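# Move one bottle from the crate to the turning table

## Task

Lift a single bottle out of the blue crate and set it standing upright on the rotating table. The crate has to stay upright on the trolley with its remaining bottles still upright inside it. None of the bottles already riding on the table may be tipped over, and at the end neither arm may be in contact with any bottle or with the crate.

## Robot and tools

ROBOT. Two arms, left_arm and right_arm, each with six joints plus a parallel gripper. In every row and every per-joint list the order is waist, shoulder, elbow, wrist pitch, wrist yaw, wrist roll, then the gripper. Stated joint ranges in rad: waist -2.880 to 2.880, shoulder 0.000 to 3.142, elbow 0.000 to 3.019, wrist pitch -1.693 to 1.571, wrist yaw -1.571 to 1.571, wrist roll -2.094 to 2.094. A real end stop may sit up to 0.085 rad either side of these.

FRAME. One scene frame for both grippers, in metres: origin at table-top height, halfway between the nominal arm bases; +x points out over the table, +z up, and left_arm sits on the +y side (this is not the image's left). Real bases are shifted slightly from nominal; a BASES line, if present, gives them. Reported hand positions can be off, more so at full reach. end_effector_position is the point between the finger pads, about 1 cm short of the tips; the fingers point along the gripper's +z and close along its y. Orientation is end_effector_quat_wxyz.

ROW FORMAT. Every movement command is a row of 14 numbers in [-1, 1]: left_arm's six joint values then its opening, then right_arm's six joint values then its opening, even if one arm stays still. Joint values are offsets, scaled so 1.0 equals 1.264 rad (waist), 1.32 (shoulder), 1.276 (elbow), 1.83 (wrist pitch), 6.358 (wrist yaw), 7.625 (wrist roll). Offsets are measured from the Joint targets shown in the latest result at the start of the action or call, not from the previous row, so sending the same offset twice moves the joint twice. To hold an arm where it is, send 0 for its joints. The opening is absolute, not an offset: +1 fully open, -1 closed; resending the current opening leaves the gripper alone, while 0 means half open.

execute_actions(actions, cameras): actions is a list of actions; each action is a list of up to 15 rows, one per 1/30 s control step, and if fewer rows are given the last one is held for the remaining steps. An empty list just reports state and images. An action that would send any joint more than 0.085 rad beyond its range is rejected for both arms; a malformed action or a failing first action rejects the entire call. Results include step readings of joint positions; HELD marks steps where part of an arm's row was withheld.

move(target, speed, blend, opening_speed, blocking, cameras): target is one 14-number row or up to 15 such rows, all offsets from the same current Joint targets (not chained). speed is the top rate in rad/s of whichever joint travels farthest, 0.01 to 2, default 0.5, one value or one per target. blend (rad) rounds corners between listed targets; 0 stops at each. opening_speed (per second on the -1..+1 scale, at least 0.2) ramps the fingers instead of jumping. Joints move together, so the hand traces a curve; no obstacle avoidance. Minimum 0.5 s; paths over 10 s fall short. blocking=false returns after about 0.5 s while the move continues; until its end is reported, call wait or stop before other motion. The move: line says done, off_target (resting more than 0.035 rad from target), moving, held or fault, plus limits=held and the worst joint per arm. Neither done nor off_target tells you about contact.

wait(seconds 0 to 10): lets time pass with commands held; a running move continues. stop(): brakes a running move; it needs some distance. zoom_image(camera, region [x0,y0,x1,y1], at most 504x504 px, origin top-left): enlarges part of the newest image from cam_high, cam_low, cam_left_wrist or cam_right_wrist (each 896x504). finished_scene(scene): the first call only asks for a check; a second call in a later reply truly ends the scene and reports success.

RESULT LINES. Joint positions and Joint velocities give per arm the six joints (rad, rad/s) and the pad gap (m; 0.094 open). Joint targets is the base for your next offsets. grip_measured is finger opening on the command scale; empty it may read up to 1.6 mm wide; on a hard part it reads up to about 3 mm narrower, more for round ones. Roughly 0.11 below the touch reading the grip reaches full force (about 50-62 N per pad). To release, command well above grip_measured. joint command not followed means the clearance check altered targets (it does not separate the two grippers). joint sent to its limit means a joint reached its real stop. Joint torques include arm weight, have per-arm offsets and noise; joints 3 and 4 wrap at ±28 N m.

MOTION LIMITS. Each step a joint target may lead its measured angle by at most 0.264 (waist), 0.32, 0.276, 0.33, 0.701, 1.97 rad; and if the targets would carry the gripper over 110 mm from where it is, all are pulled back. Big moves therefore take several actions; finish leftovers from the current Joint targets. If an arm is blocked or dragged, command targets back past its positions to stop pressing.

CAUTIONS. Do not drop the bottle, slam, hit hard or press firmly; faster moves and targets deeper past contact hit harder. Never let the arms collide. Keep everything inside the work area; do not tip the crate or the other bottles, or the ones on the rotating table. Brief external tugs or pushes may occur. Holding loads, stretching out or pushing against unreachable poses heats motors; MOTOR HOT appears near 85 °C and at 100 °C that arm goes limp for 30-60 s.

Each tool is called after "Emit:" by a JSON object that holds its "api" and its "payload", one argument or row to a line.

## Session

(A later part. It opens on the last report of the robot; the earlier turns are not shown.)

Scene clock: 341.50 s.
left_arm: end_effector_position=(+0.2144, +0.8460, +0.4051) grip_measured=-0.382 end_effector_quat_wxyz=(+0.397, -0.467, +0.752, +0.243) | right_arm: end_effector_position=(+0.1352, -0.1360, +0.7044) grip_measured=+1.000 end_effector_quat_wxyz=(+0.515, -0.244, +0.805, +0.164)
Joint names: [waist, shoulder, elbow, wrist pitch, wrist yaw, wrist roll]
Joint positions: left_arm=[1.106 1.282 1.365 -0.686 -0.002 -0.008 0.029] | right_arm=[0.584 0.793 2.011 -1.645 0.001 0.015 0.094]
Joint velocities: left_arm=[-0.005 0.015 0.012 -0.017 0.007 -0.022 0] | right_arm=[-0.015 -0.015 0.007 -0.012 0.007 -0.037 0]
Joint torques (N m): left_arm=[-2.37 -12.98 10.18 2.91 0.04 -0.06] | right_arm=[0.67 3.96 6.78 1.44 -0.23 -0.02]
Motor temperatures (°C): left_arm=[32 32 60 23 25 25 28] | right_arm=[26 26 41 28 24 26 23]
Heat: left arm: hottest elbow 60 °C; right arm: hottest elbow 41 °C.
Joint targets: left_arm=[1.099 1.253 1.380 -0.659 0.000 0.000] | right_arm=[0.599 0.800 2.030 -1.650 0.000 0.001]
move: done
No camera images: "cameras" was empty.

Emit:
{"api": "move", "payload": {
  "target": [0, 0, -0.0094, 0.0044, 0, 0, -0.55, 0, 0, 0, 0, 0, 0, 1],
  "speed": 0.05,
  "cameras": []
}}

Scene clock: 381.93 s.
left_arm: end_effector_position=(+0.2143, +0.8459, +0.4000) grip_measured=-0.382 end_effector_quat_wxyz=(+0.396, -0.468, +0.753, +0.242) | right_arm: end_effector_position=(+0.1352, -0.1360, +0.7044) grip_measured=+1.000 end_effector_quat_wxyz=(+0.515, -0.244, +0.805, +0.164)
Joint names: [waist, shoulder, elbow, wrist pitch, wrist yaw, wrist roll]
Joint positions: left_arm=[1.106 1.282 1.354 -0.678 -0.002 -0.008 0.029] | right_arm=[0.584 0.793 2.011 -1.645 0.001 0.015 0.094]
Joint velocities: left_arm=[-0.005 -0.005 -0.017 0.017 -0.037 -0.007 -0.001] | right_arm=[-0.005 0.005 -0.007 0.012 0.037 -0.081 0]
Joint torques (N m): left_arm=[-2.37 -12.45 10.11 3.06 0.05 -0.05] | right_arm=[0.67 3.96 6.78 1.46 -0.23 -0.02]
Motor temperatures (°C): left_arm=[32 33 58 24 25 25 28] | right_arm=[26 26 41 27 24 26 23]
Heat: left arm: hottest elbow 58 °C; right arm: hottest elbow 41 °C.
Joint targets: left_arm=[1.099 1.254 1.368 -0.650 0.000 0.000] | right_arm=[0.599 0.800 2.030 -1.650 0.000 0.001]
move: done
No camera images: "cameras" was empty.

Emit:
{"api": "move", "payload": {
  "target": [0, 0, -0.0075, 0.0033, 0, 0, -0.55, 0, 0, 0, 0, 0, 0, 1],
  "speed": 0.05,
  "cameras": ["cam_right_wrist"]
}}

Scene clock: 388.23 s.
left_arm: end_effector_position=(+0.2142, +0.8456, +0.3960) grip_measured=-0.382 end_effector_quat_wxyz=(+0.394, -0.468, +0.753, +0.241) | right_arm: end_effector_position=(+0.1352, -0.1360, +0.7044) grip_measured=+1.000 end_effector_quat_wxyz=(+0.515, -0.244, +0.805, +0.164)
Joint names: [waist, shoulder, elbow, wrist pitch, wrist yaw, wrist roll]
Joint positions: left_arm=[1.106 1.281 1.344 -0.672 -0.002 -0.008 0.029] | right_arm=[0.584 0.793 2.011 -1.645 0.001 0.015 0.094]
Joint velocities: left_arm=[0.005 -0.015 -0.012 0.007 0.022 0.037 0] | right_arm=[-0.005 -0.015 -0.012 0.012 -0.022 -0.007 0]
Joint torques (N m): left_arm=[-2.2 -12.75 10.03 2.95 0.05 -0.09] | right_arm=[0.67 4.01 6.78 1.46 -0.23 -0.03]
Motor temperatures (°C): left_arm=[32 33 58 24 25 25 28] | right_arm=[26 26 41 27 24 26 23]
Heat: left arm: hottest elbow 58 °C; right arm: hottest elbow 41 °C.
Joint targets: left_arm=[1.099 1.253 1.359 -0.644 0.000 0.000] | right_arm=[0.599 0.800 2.030 -1.650 0.000 0.001]
move: done
Images, in order (width x height): cam_right_wrist 896x504.

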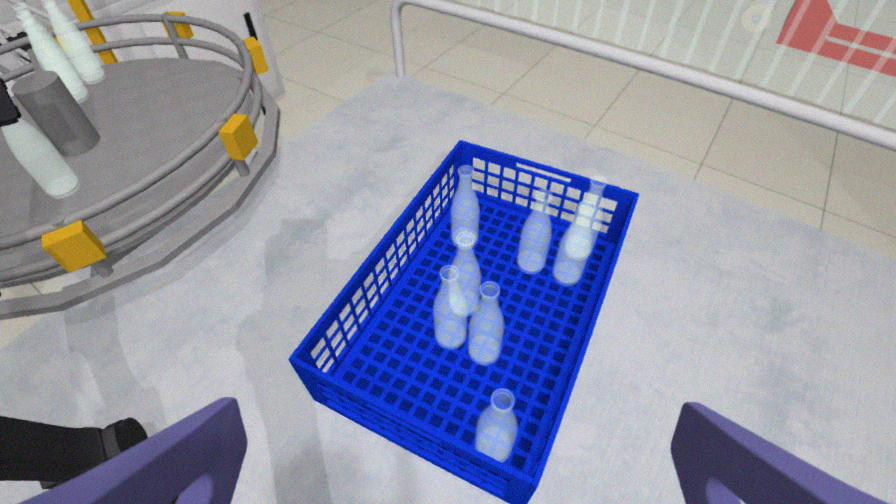

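Emit:
{"api": "zoom_image", "payload": {
  "camera": "cam_right_wrist",
  "region": [0, 0, 200, 260]
}}

Scaled by 1.938 from the camera's 896x504 image, which has a finer 1280x720 frame.

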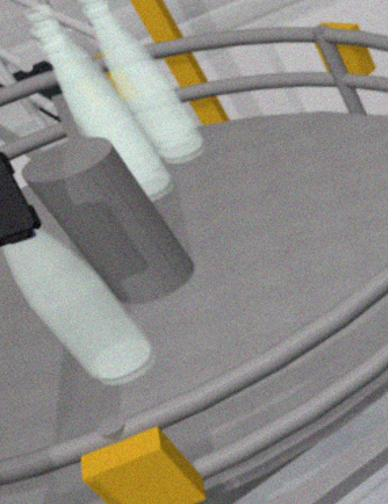

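Emit:
{"api": "move", "payload": {
  "target": [0, 0, -0.0075, 0.0033, 0, 0, -0.55, 0, 0, 0, 0, 0, 0, 1],
  "speed": 0.05,
  "cameras": ["cam_left_wrist"]
}}

Scene clock: 395.83 s.
left_arm: end_effector_position=(+0.2141, +0.8454, +0.3916) grip_measured=-0.382 end_effector_quat_wxyz=(+0.393, -0.468, +0.754, +0.241) | right_arm: end_effector_position=(+0.1352, -0.1360, +0.7044) grip_measured=+1.000 end_effector_quat_wxyz=(+0.515, -0.244, +0.805, +0.164)
Joint names: [waist, shoulder, elbow, wrist pitch, wrist yaw, wrist roll]
Joint positions: left_arm=[1.106 1.281 1.334 -0.666 -0.002 -0.008 0.029] | right_arm=[0.584 0.793 2.011 -1.645 0.001 0.015 0.094]
Joint velocities: left_arm=[-0.005 0.005 -0.017 0.007 -0.007 0.051 -0.001] | right_arm=[-0.005 -0.015 0.012 -0.002 -0.066 -0.022 0]
Joint torques (N m): left_arm=[-2.61 -13.33 10.06 3.11 0.04 -0.04] | right_arm=[0.73 4.01 6.78 1.46 -0.23 -0.02]
Motor temperatures (°C): left_arm=[32 33 58 24 25 25 28] | right_arm=[26 26 41 27 24 26 23]
Heat: left arm: hottest elbow 58 °C; right arm: hottest elbow 41 °C.
Joint targets: left_arm=[1.099 1.253 1.349 -0.638 0.000 0.000] | right_arm=[0.599 0.800 2.030 -1.650 0.000 0.001]
move: done
Images, in order (width x height): cam_left_wrist 896x504.

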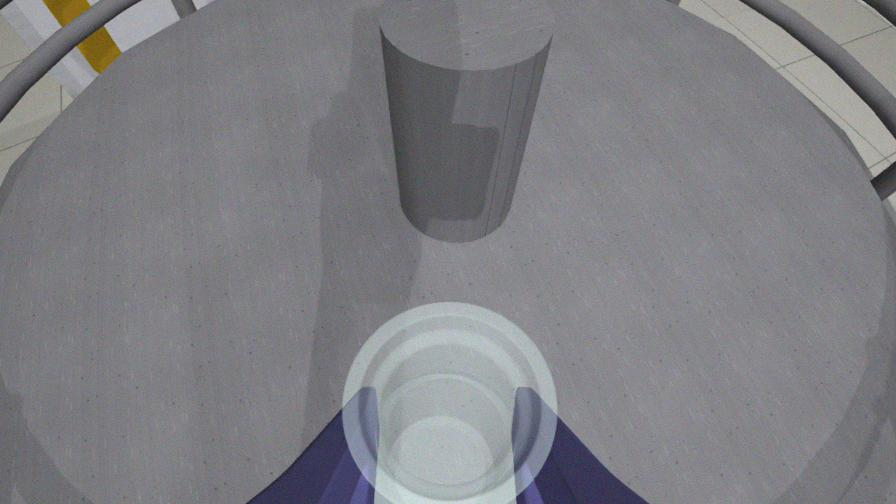

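Emit:
{"api": "move", "payload": {
  "target": [0, 0, -0.0110, 0.0060, 0, 0, -0.55, 0, 0, 0, 0, 0, 0, 1],
  "speed": 0.05,
  "cameras": []
}}

Scene clock: 403.33 s.
left_arm: end_effector_position=(+0.2140, +0.8452, +0.3858) grip_measured=-0.382 end_effector_quat_wxyz=(+0.392, -0.469, +0.754, +0.240) | right_arm: end_effector_position=(+0.1352, -0.1360, +0.7044) grip_measured=+1.000 end_effector_quat_wxyz=(+0.515, -0.244, +0.805, +0.164)
Joint names: [waist, shoulder, elbow, wrist pitch, wrist yaw, wrist roll]
Joint positions: left_arm=[1.106 1.281 1.321 -0.655 -0.002 -0.008 0.029] | right_arm=[0.584 0.793 2.011 -1.645 0.001 0.015 0.094]
Joint velocities: left_arm=[-0.015 -0.015 0.007 -0.012 -0.022 0.037 -0.001] | right_arm=[-0.005 -0.005 0.002 -0.007 0.037 0.066 0]
Joint torques (N m): left_arm=[-2.49 -12.92 9.92 3.02 0.06 -0.04] | right_arm=[0.73 3.96 6.76 1.46 -0.23 -0.02]
Motor temperatures (°C): left_arm=[32 32 59 24 25 25 28] | right_arm=[26 26 41 27 24 26 23]
Heat: left arm: hottest elbow 59 °C; right arm: hottest elbow 41 °C.
Joint targets: left_arm=[1.099 1.253 1.335 -0.627 0.000 0.000] | right_arm=[0.599 0.800 2.030 -1.650 0.000 0.001]
move: done
No camera images: "cameras" was empty.

Emit:
{"api": "move", "payload": {
  "target": [0, 0, -0.0110, 0.0075, 0, 0, -0.55, 0, 0, 0, 0, 0, 0, 1],
  "speed": 0.05,
  "cameras": ["cam_right_wrist"]
}}

Emit:
{"api": "zoom_image", "payload": {
  "camera": "cam_right_wrist",
  "region": [0, 60, 140, 240]
}}

Scene clock: 407.67 s.
left_arm: end_effector_position=(+0.2141, +0.8454, +0.3804) grip_measured=-0.382 end_effector_quat_wxyz=(+0.392, -0.469, +0.754, +0.240) | right_arm: end_effector_position=(+0.1352, -0.1360, +0.7044) grip_measured=+1.000 end_effector_quat_wxyz=(+0.515, -0.244, +0.805, +0.164)
Joint names: [waist, shoulder, elbow, wrist pitch, wrist yaw, wrist roll]
Joint positions: left_arm=[1.106 1.281 1.307 -0.641 -0.002 -0.008 0.029] | right_arm=[0.584 0.793 2.011 -1.645 0.001 0.015 0.094]
Joint velocities: left_arm=[-0.015 -0.005 -0.002 0.032 -0.007 0.037 0] | right_arm=[-0.005 -0.005 0.007 -0.002 -0.051 0.022 0]
Joint torques (N m): left_arm=[-2.32 -12.75 9.99 3.07 0.06 -0.03] | right_arm=[0.67 4.01 6.78 1.44 -0.23 -0.02]
Motor temperatures (°C): left_arm=[32 32 58 24 25 25 28] | right_arm=[26 26 41 27 24 26 23]
Heat: left arm: hottest elbow 58 °C; right arm: hottest elbow 41 °C.
Joint targets: left_arm=[1.099 1.254 1.321 -0.614 0.000 0.000] | right_arm=[0.599 0.800 2.030 -1.650 0.000 0.001]
move: done
Images, in order (width x height): cam_right_wrist 896x504.

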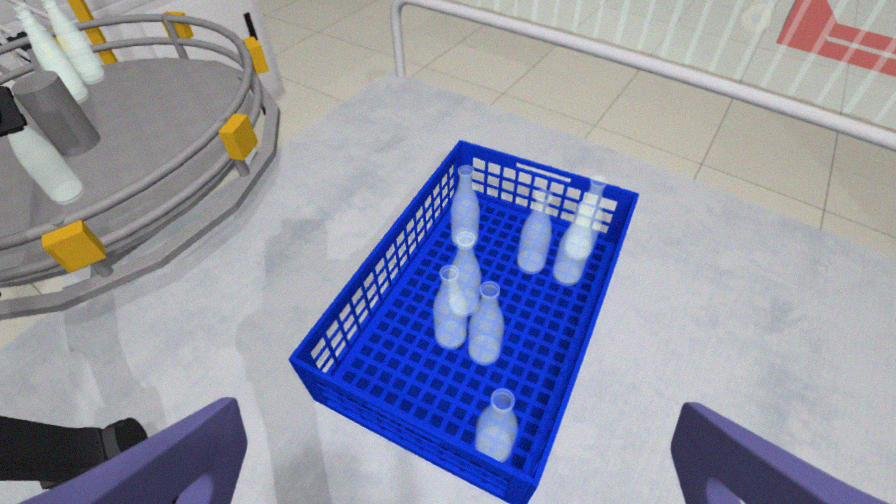

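Scaled by 2.800 from the camera's 896x504 image, which has a finer 1280x720 frame.

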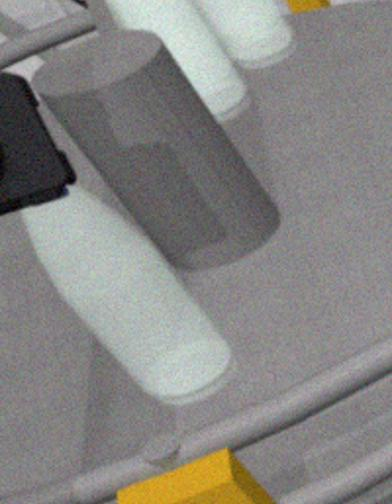

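Emit:
{"api": "move", "payload": {
  "target": [0, 0, -0.0650, 0.0500, 0, 0, -0.55, 0, 0, 0, 0, 0, 0, 1],
  "speed": 0.12,
  "cameras": ["cam_low", "cam_right_wrist"]
}}

Emit:
{"api": "zoom_image", "payload": {
  "camera": "cam_right_wrist",
  "region": [0, 60, 140, 240]
}}

Scene clock: 426.80 s.
left_arm: end_effector_position=(+0.2174, +0.8448, +0.3669) grip_measured=-0.382 end_effector_quat_wxyz=(+0.410, -0.461, +0.747, +0.248) | right_arm: end_effector_position=(+0.1352, -0.1360, +0.7044) grip_measured=+1.000 end_effector_quat_wxyz=(+0.515, -0.244, +0.805, +0.164)
Joint names: [waist, shoulder, elbow, wrist pitch, wrist yaw, wrist roll]
Joint positions: left_arm=[1.101 1.268 1.236 -0.54 0.002 -0.008 0.029] | right_arm=[0.584 0.793 2.011 -1.645 0.001 0.015 0.094]
Joint velocities: left_arm=[0.005 -0.005 0.002 0.002 0.022 0.051 0] | right_arm=[0.005 -0.015 -0.002 0.002 -0.022 -0.022 0]
Joint torques (N m): left_arm=[-1.67 -11.69 9.13 2.58 -0.12 -0.04] | right_arm=[0.67 3.96 6.78 1.46 -0.24 -0.02]
Motor temperatures (°C): left_arm=[32 32 60 24 25 25 29] | right_arm=[26 26 41 27 24 26 23]
Heat: left arm: hottest elbow 60 °C; right arm: hottest elbow 41 °C.
Joint targets: left_arm=[1.099 1.253 1.238 -0.522 0.000 0.000] | right_arm=[0.599 0.800 2.030 -1.650 0.000 0.001]
move: done
Images, in order (width x height): cam_low 896x504, cam_right_wrist 896x504.

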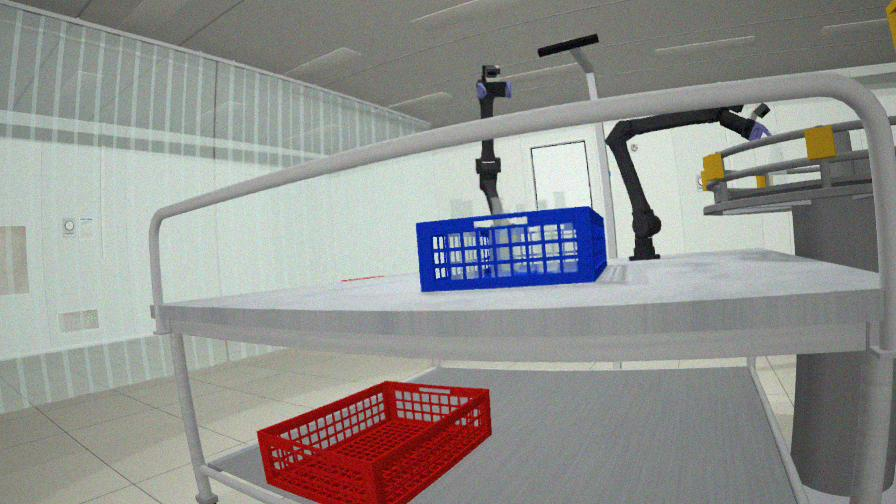

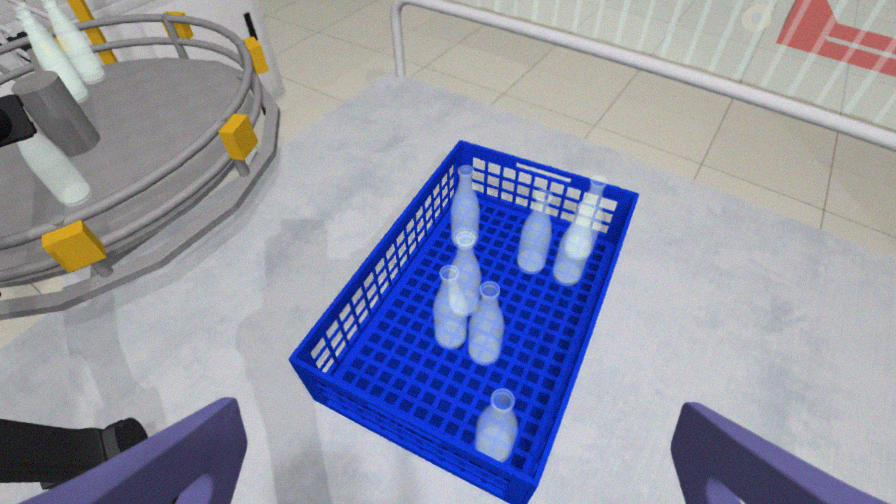

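Scaled by 2.800 from the camera's 896x504 image, which has a finer 1280x720 frame.

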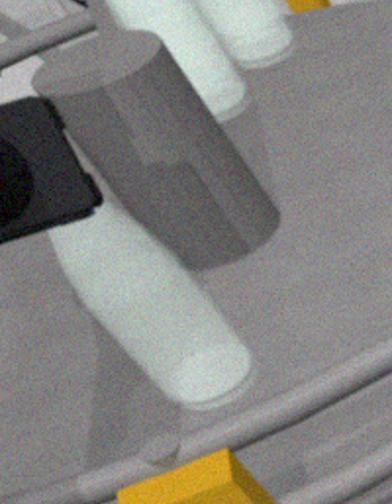

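Emit:
{"api": "execute_actions", "payload": {
  "actions": [
    [[0,0,0,0,0,0,1,0,0,0,0,0,0,1],[0,0,0,0,0,0,1,0,0,0,0,0,0,1],[-0.0008,0,0,0,0,0,1,0,0,0,0,0,0,1],[-0.0024,0,0,0,0,0,1,0,0,0,0,0,0,1],[-0.0044,-0.0005,0.0024,0,0,0,1,0,0,0,0,0,0,1],[-0.0063,-0.0012,0.0063,0,0,0,1,0,0,0,0,0,0,1],[-0.0083,-0.0023,0.0118,0,0,0,1,0,0,0,0,0,0,1],[-0.0103,-0.0036,0.0188,0,0,0,1,0,0,0,0,0,0,1],[-0.0123,-0.0053,0.0274,-0.0071,0,0,1,0,0,0,0,0,0,1],[-0.0142,-0.0073,0.0376,-0.0158,0,0,1,0,0,0,0,0,0,1],[-0.0162,-0.0094,0.0486,-0.0251,0,0,1,0,0,0,0,0,0,1],[-0.0182,-0.0117,0.0603,-0.0350,0,0,1,0,0,0,0,0,0,1],[-0.0202,-0.0139,0.0721,-0.0448,0,0,1,0,0,0,0,0,0,1],[-0.0222,-0.0162,0.0839,-0.0546,0,0,1,0,0,0,0,0,0,1],[-0.0241,-0.0185,0.0956,-0.0645,0,0,1,0,0,0,0,0,0,1]],
    [[-0.0020,-0.0023,0.0118,-0.0098,0,0,1,0,0,0,0,0,0,1],[-0.0040,-0.0045,0.0235,-0.0197,0,0,1,0,0,0,0,0,0,1],[-0.0059,-0.0068,0.0353,-0.0295,0,0,1,0,0,0,0,0,0,1],[-0.0079,-0.0091,0.0470,-0.0393,0,0,1,0,0,0,0,0,0,1],[-0.0099,-0.0114,0.0588,-0.0492,0,0,1,0,0,0,0,0,0,1],[-0.0115,-0.0136,0.0705,-0.0590,0,0,1,0,0,0,0,0,0,1],[-0.0130,-0.0159,0.0823,-0.0689,0,0,1,0,0,0,0,0,0,1],[-0.0140,-0.0182,0.0940,-0.0787,0,0,1,0,0,0,0,0,0,1],[-0.0146,-0.0205,0.1058,-0.0885,0,0,1,0,0,0,0,0,0,1],[-0.0150,-0.0227,0.1176,-0.0984,0,0,1,0,0,0,0,0,0,1],[-0.0150,-0.0247,0.1277,-0.1069,0,0,1,0,0,0,0,0,0,1],[-0.0150,-0.0262,0.1356,-0.1134,0,0,1,0,0,0,0,0,0,1],[-0.0150,-0.0273,0.1411,-0.1180,0,0,1,0,0,0,0,0,0,1],[-0.0150,-0.0279,0.1442,-0.1207,0,0,1,0,0,0,0,0,0,1],[-0.0150,-0.0282,0.1458,-0.1220,0,0,1,0,0,0,0,0,0,1]]
  ],
  "cameras": ["cam_left_wrist", "cam_right_wrist"]
}}

Scene clock: 450.50 s.
left_arm: end_effector_position=(+0.2165, +0.7927, +0.4973) grip_measured=+0.998 end_effector_quat_wxyz=(+0.426, -0.441, +0.751, +0.244) | right_arm: end_effector_position=(+0.1352, -0.1360, +0.7044) grip_measured=+1.000 end_effector_quat_wxyz=(+0.515, -0.244, +0.805, +0.164)
Joint names: [waist, shoulder, elbow, wrist pitch, wrist yaw, wrist roll]
Joint positions: left_arm=[1.057 1.186 1.499 -0.858 0.002 -0.008 0.094] | right_arm=[0.584 0.793 2.011 -1.645 0.001 0.015 0.094]
Joint velocities: left_arm=[0.005 -0.024 -0.002 0.012 0.051 -0.037 0] | right_arm=[-0.015 -0.024 0.007 0.007 -0.022 0.037 0]
Joint torques (N m): left_arm=[-2.49 -8.7 11.95 1.55 -0.12 -0.07] | right_arm=[0.67 3.96 6.76 1.47 -0.23 -0.02]
Motor temperatures (°C): left_arm=[32 32 57 23 25 25 29] | right_arm=[26 26 41 27 24 26 23]
Heat: left arm: hottest elbow 57 °C; right arm: hottest elbow 41 °C.
Joint targets: left_arm=[1.050 1.192 1.546 -0.863 0.000 0.000] | right_arm=[0.599 0.800 2.030 -1.650 0.000 0.001]
Step readings (joint positions of left_arm | right_arm):
0: [1.101 1.268 1.236 -0.539 0.002 -0.008] | [0.584 0.793 2.011 -1.645 0.001 0.015]
1: [1.101 1.268 1.236 -0.539 0.002 -0.008] | [0.584 0.793 2.011 -1.645 0.001 0.015]
2: [1.101 1.268 1.236 -0.539 0.002 -0.008] | [0.584 0.793 2.011 -1.645 0.001 0.015]
4: [1.101 1.268 1.236 -0.538 0.002 -0.008] | [0.584 0.793 2.011 -1.645 0.001 0.015]
8: [1.101 1.267 1.236 -0.538 0.002 -0.008] | [0.584 0.793 2.011 -1.645 0.001 0.015]
15: [1.090 1.259 1.241 -0.567 0.002 -0.008] | [0.584 0.793 2.011 -1.645 0.001 0.015]
16: [1.087 1.258 1.248 -0.582 0.002 -0.008] | [0.584 0.793 2.011 -1.645 0.001 0.015]
17: [1.084 1.258 1.258 -0.599 0.002 -0.008] | [0.584 0.793 2.011 -1.645 0.001 0.015]
19: [1.078 1.256 1.283 -0.630 0.002 -0.008] | [0.584 0.793 2.011 -1.645 0.001 0.015]
23: [1.068 1.244 1.351 -0.700 0.002 -0.008] | [0.584 0.793 2.011 -1.645 0.001 0.015]
30: [1.057 1.207 1.462 -0.813 0.002 -0.008] | [0.584 0.793 2.011 -1.645 0.001 0.015]
Images, in order (width x height): cam_left_wrist 896x504, cam_right_wrist 896x504.

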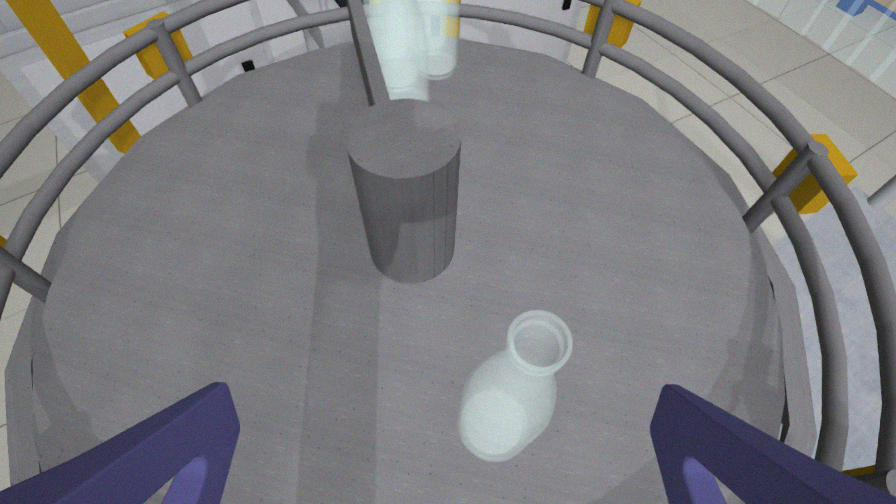

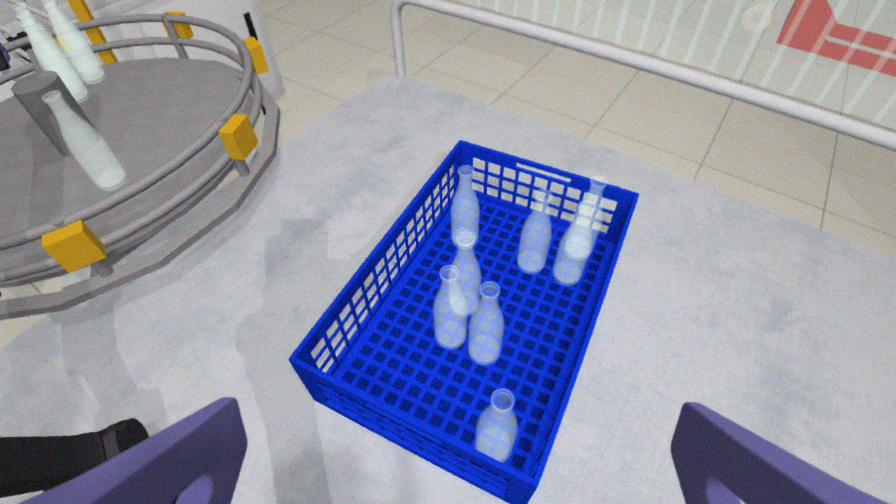

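Emit:
{"api": "move", "payload": {
  "target": [0, 0, 0.08, 0.18, 0, 0, 1, 0, 0, 0, 0, 0, 0, 1],
  "speed": 0.4,
  "cameras": ["cam_left_wrist", "cam_right_wrist"]
}}

Scene clock: 456.17 s.
left_arm: end_effector_position=(+0.2266, +0.8104, +0.6244) grip_measured=+0.998 end_effector_quat_wxyz=(+0.568, -0.382, +0.652, +0.327) | right_arm: end_effector_position=(+0.1352, -0.1360, +0.7044) grip_measured=+1.000 end_effector_quat_wxyz=(+0.515, -0.244, +0.805, +0.164)
Joint names: [waist, shoulder, elbow, wrist pitch, wrist yaw, wrist roll]
Joint positions: left_arm=[1.057 1.186 1.595 -0.55 0.002 -0.008 0.094] | right_arm=[0.584 0.793 2.011 -1.645 0.001 0.015 0.094]
Joint velocities: left_arm=[-0.005 -0.005 0.007 0.007 -0.022 -0.022 0] | right_arm=[-0.015 -0.005 -0.007 -0.002 -0.022 -0.066 0]
Joint torques (N m): left_arm=[-2.32 -8.18 12.38 2.74 -0.15 -0.03] | right_arm=[0.73 3.96 6.79 1.47 -0.23 -0.02]
Motor temperatures (°C): left_arm=[32 32 57 23 25 25 28] | right_arm=[26 26 41 27 24 26 23]
Heat: left arm: hottest elbow 57 °C; right arm: hottest elbow 41 °C.
Joint targets: left_arm=[1.050 1.192 1.648 -0.534 0.000 0.000] | right_arm=[0.599 0.800 2.030 -1.650 0.000 0.001]
move: off_target (left_arm); left_arm: the elbow is farthest, 0.053 rad from its target
Images, in order (width x height): cam_left_wrist 896x504, cam_right_wrist 896x504.

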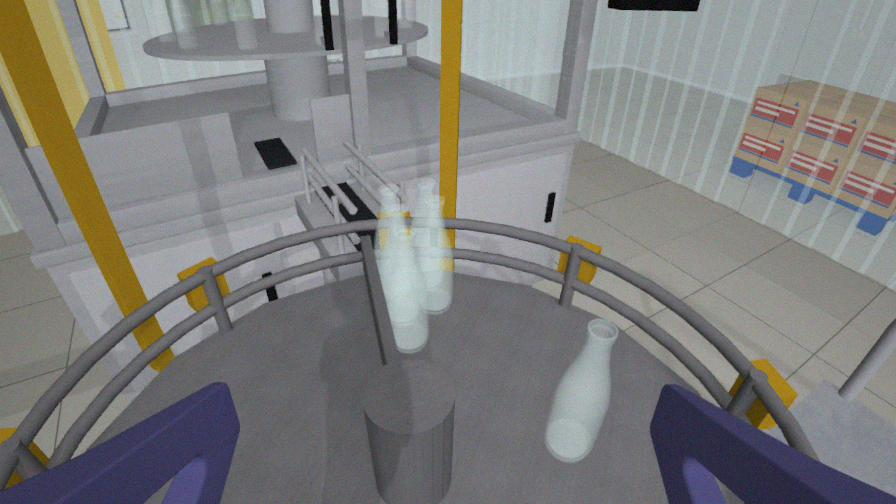

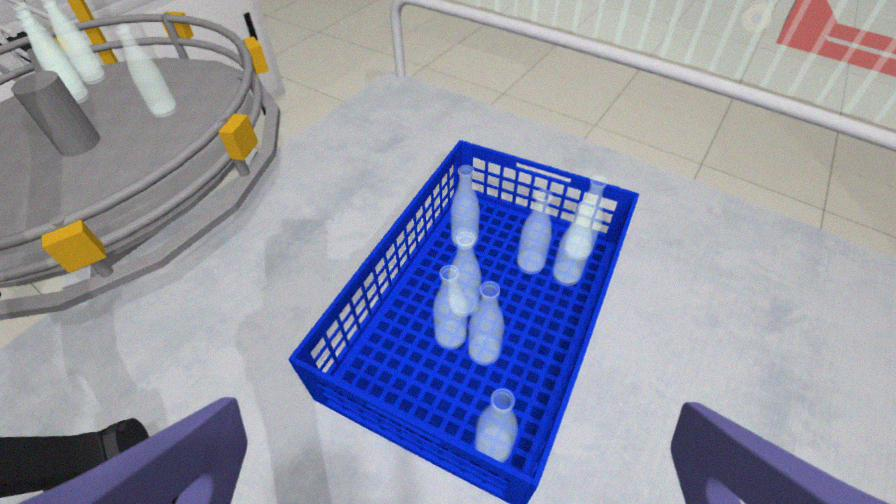

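Emit:
{"api": "wait", "payload": {
  "seconds": 3,
  "cameras": ["cam_left_wrist", "cam_right_wrist", "cam_high", "cam_low"]
}}

Scene clock: 463.60 s.
left_arm: end_effector_position=(+0.2266, +0.8104, +0.6244) grip_measured=+0.998 end_effector_quat_wxyz=(+0.568, -0.382, +0.652, +0.327) | right_arm: end_effector_position=(+0.1352, -0.1360, +0.7044) grip_measured=+1.000 end_effector_quat_wxyz=(+0.516, -0.244, +0.805, +0.164)
Joint names: [waist, shoulder, elbow, wrist pitch, wrist yaw, wrist roll]
Joint positions: left_arm=[1.057 1.186 1.595 -0.55 0.002 -0.008 0.094] | right_arm=[0.584 0.793 2.011 -1.645 0.001 0.014 0.094]
Joint velocities: left_arm=[-0.024 -0.005 -0.012 0.007 -0.066 -0.007 0] | right_arm=[-0.015 -0.034 0.007 -0.027 0.007 -0.022 0]
Joint torques (N m): left_arm=[-2.37 -8.12 12.26 2.59 -0.17 -0.05] | right_arm=[0.67 3.96 6.76 1.47 -0.23 -0.03]
Motor temperatures (°C): left_arm=[31 32 58 23 25 25 28] | right_arm=[25 26 41 27 23 26 23]
Heat: left arm: hottest elbow 58 °C; right arm: hottest elbow 41 °C.
Joint targets: left_arm=[1.050 1.192 1.648 -0.534 0.000 0.000] | right_arm=[0.599 0.800 2.030 -1.650 0.000 0.000]
Tool commands: left_gripper/opening=+1.0 right_gripper/opening=+1.0
wait: 3.00 s; at rest from the start

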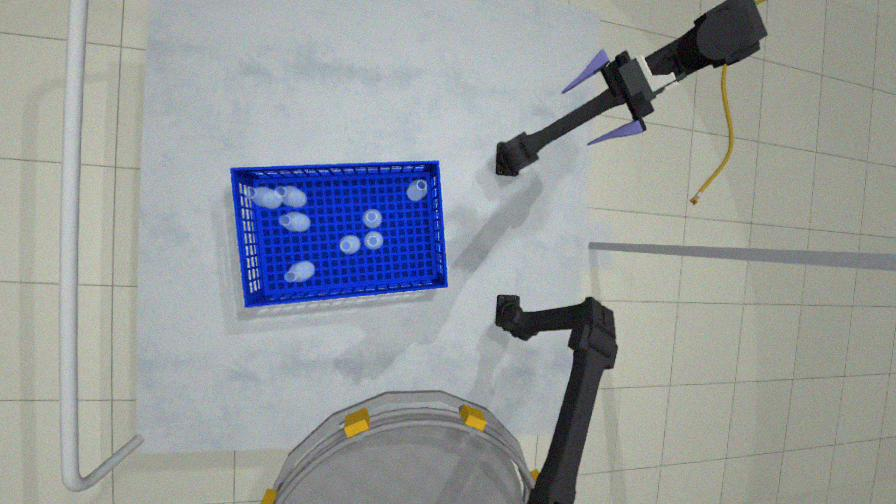

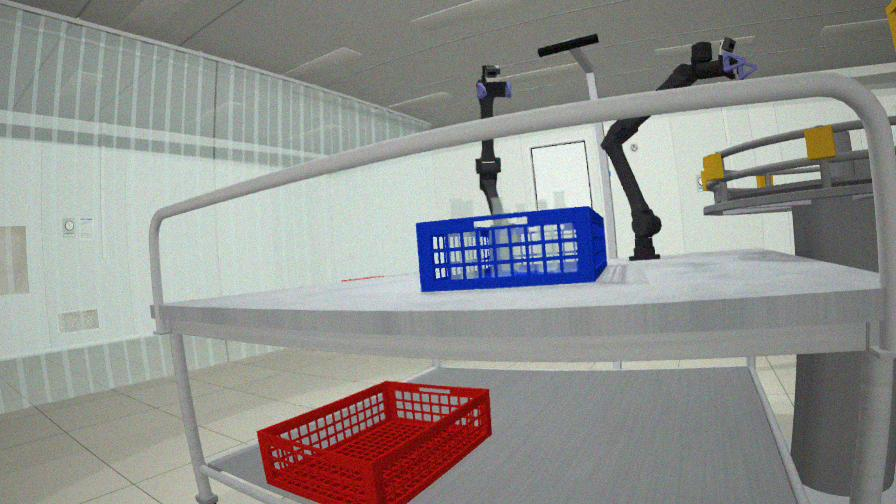

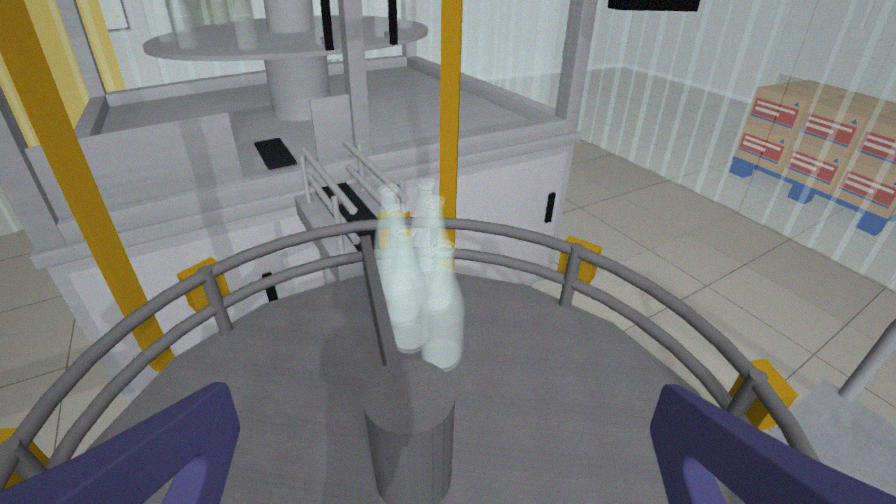

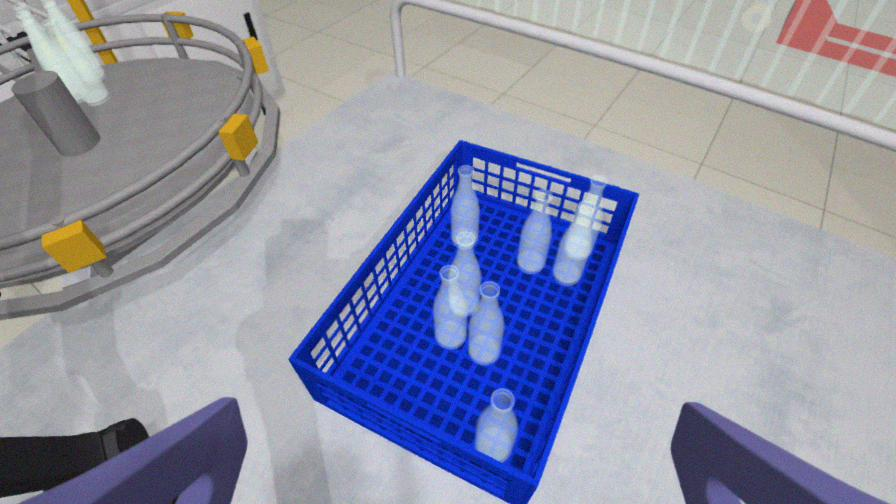

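Emit:
{"api": "zoom_image", "payload": {
  "camera": "cam_left_wrist",
  "region": [300, 150, 540, 390]
}}

Emit:
{"api": "zoom_image", "payload": {
  "camera": "cam_right_wrist",
  "region": [280, 120, 660, 500]
}}

Scaled by 2.100 from the camera's 896x504 image, which has a finer 1280x720 frame.

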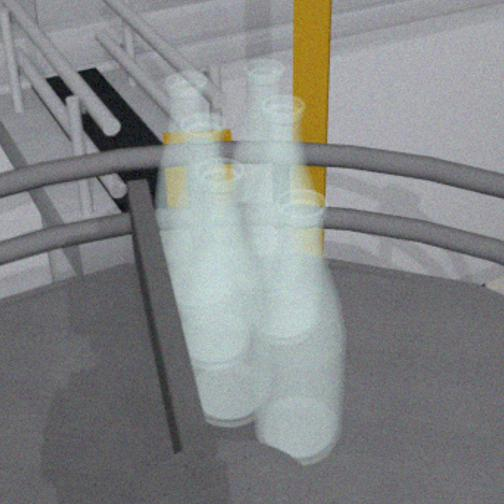

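Scaled by 1.326 from the camera's 896x504 image, which has a finer 1280x720 frame.

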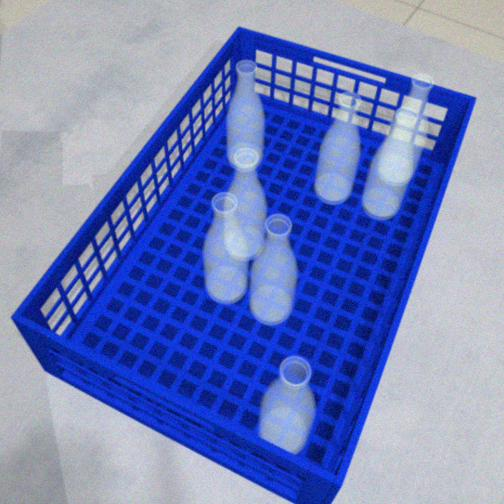

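Emit:
{"api": "finished_scene", "payload": {
  "scene": 2
}}

This call ended nothing. Check each condition of the task against the scene as it is now, look again where you are not sure, and mend what is not met. Then call finished_scene again.

Emit:
{"api": "wait", "payload": {
  "seconds": 1,
  "cameras": ["cam_left_wrist", "cam_right_wrist"]
}}

Emit:
{"api": "zoom_image", "payload": {
  "camera": "cam_left_wrist",
  "region": [300, 150, 540, 390]
}}

Emit:
{"api": "zoom_image", "payload": {
  "camera": "cam_right_wrist",
  "region": [0, 0, 300, 300]
}}

Scene clock: 476.33 s.
left_arm: end_effector_position=(+0.2266, +0.8104, +0.6244) grip_measured=+0.998 end_effector_quat_wxyz=(+0.568, -0.382, +0.652, +0.327) | right_arm: end_effector_position=(+0.1352, -0.1360, +0.7044) grip_measured=+1.000 end_effector_quat_wxyz=(+0.516, -0.244, +0.805, +0.164)
Joint names: [waist, shoulder, elbow, wrist pitch, wrist yaw, wrist roll]
Joint positions: left_arm=[1.057 1.186 1.595 -0.55 0.002 -0.008 0.094] | right_arm=[0.584 0.793 2.011 -1.645 0.001 0.014 0.094]
Joint velocities: left_arm=[-0.005 -0.015 0.007 -0.012 -0.037 -0.022 0] | right_arm=[-0.015 -0.015 -0.027 -0.017 0.007 -0.007 0]
Joint torques (N m): left_arm=[-2.37 -8 12.27 2.66 -0.11 -0.04] | right_arm=[0.67 4.01 6.76 1.46 -0.24 -0.02]
Motor temperatures (°C): left_arm=[31 32 58 23 25 25 27] | right_arm=[25 26 41 27 23 26 23]
Heat: left arm: hottest elbow 58 °C; right arm: hottest elbow 41 °C.
Joint targets: left_arm=[1.050 1.192 1.648 -0.534 0.000 0.000] | right_arm=[0.599 0.800 2.030 -1.650 0.000 0.000]
Tool commands: left_gripper/opening=+1.0 right_gripper/opening=+1.0
wait: 1.00 s; at rest from the start
Images, in order (width x height): cam_left_wrist 896x504, cam_right_wrist 896x504.

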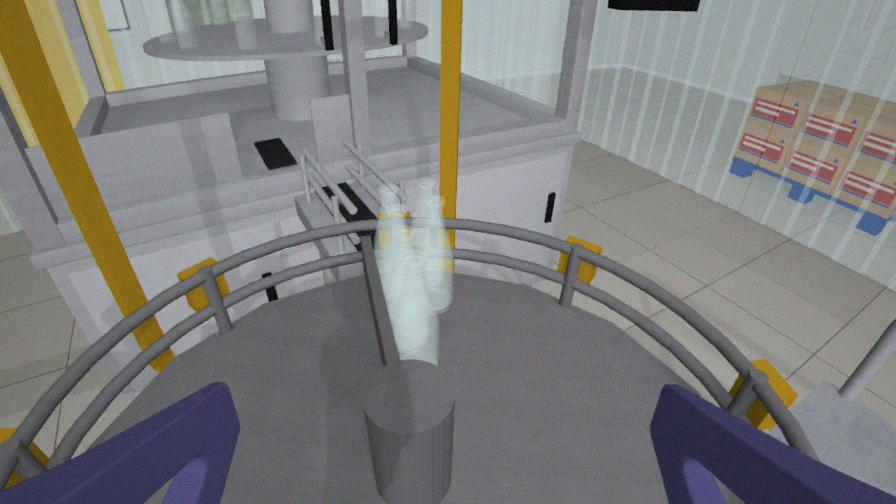

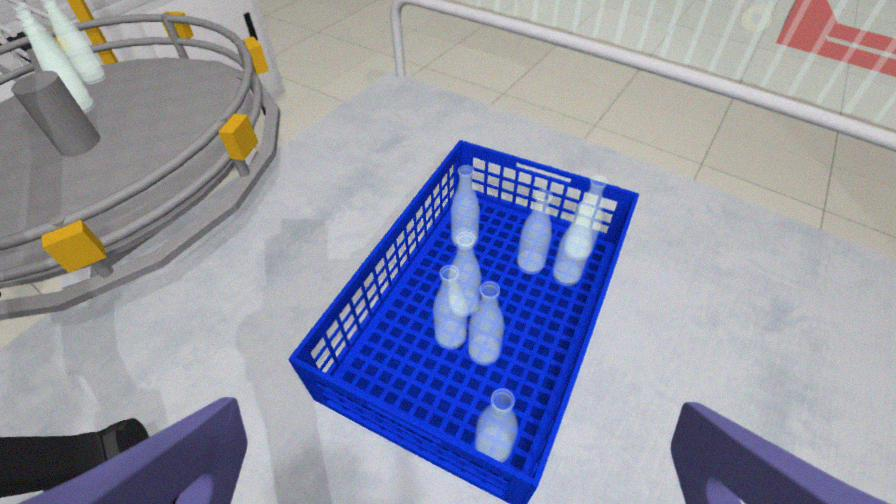

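Scaled by 2.100 from the camera's 896x504 image, which has a finer 1280x720 frame.

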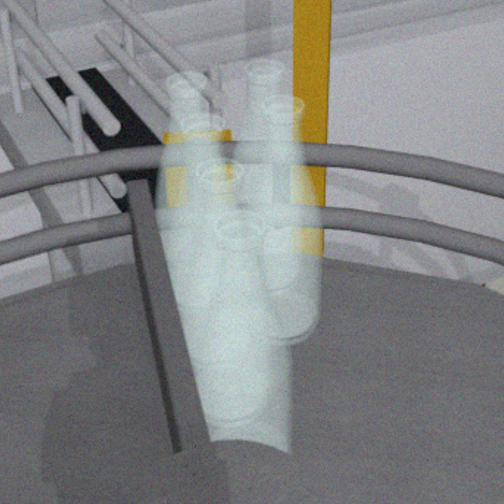

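Scaled by 1.680 from the camera's 896x504 image, which has a finer 1280x720 frame.

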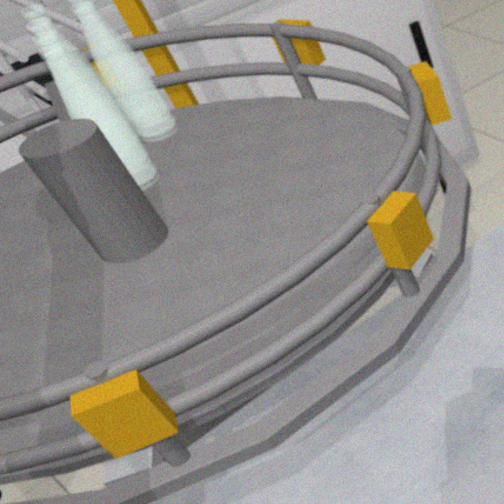

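Emit:
{"api": "finished_scene", "payload": {
  "scene": 2
}}

The scene is finished: the task was done.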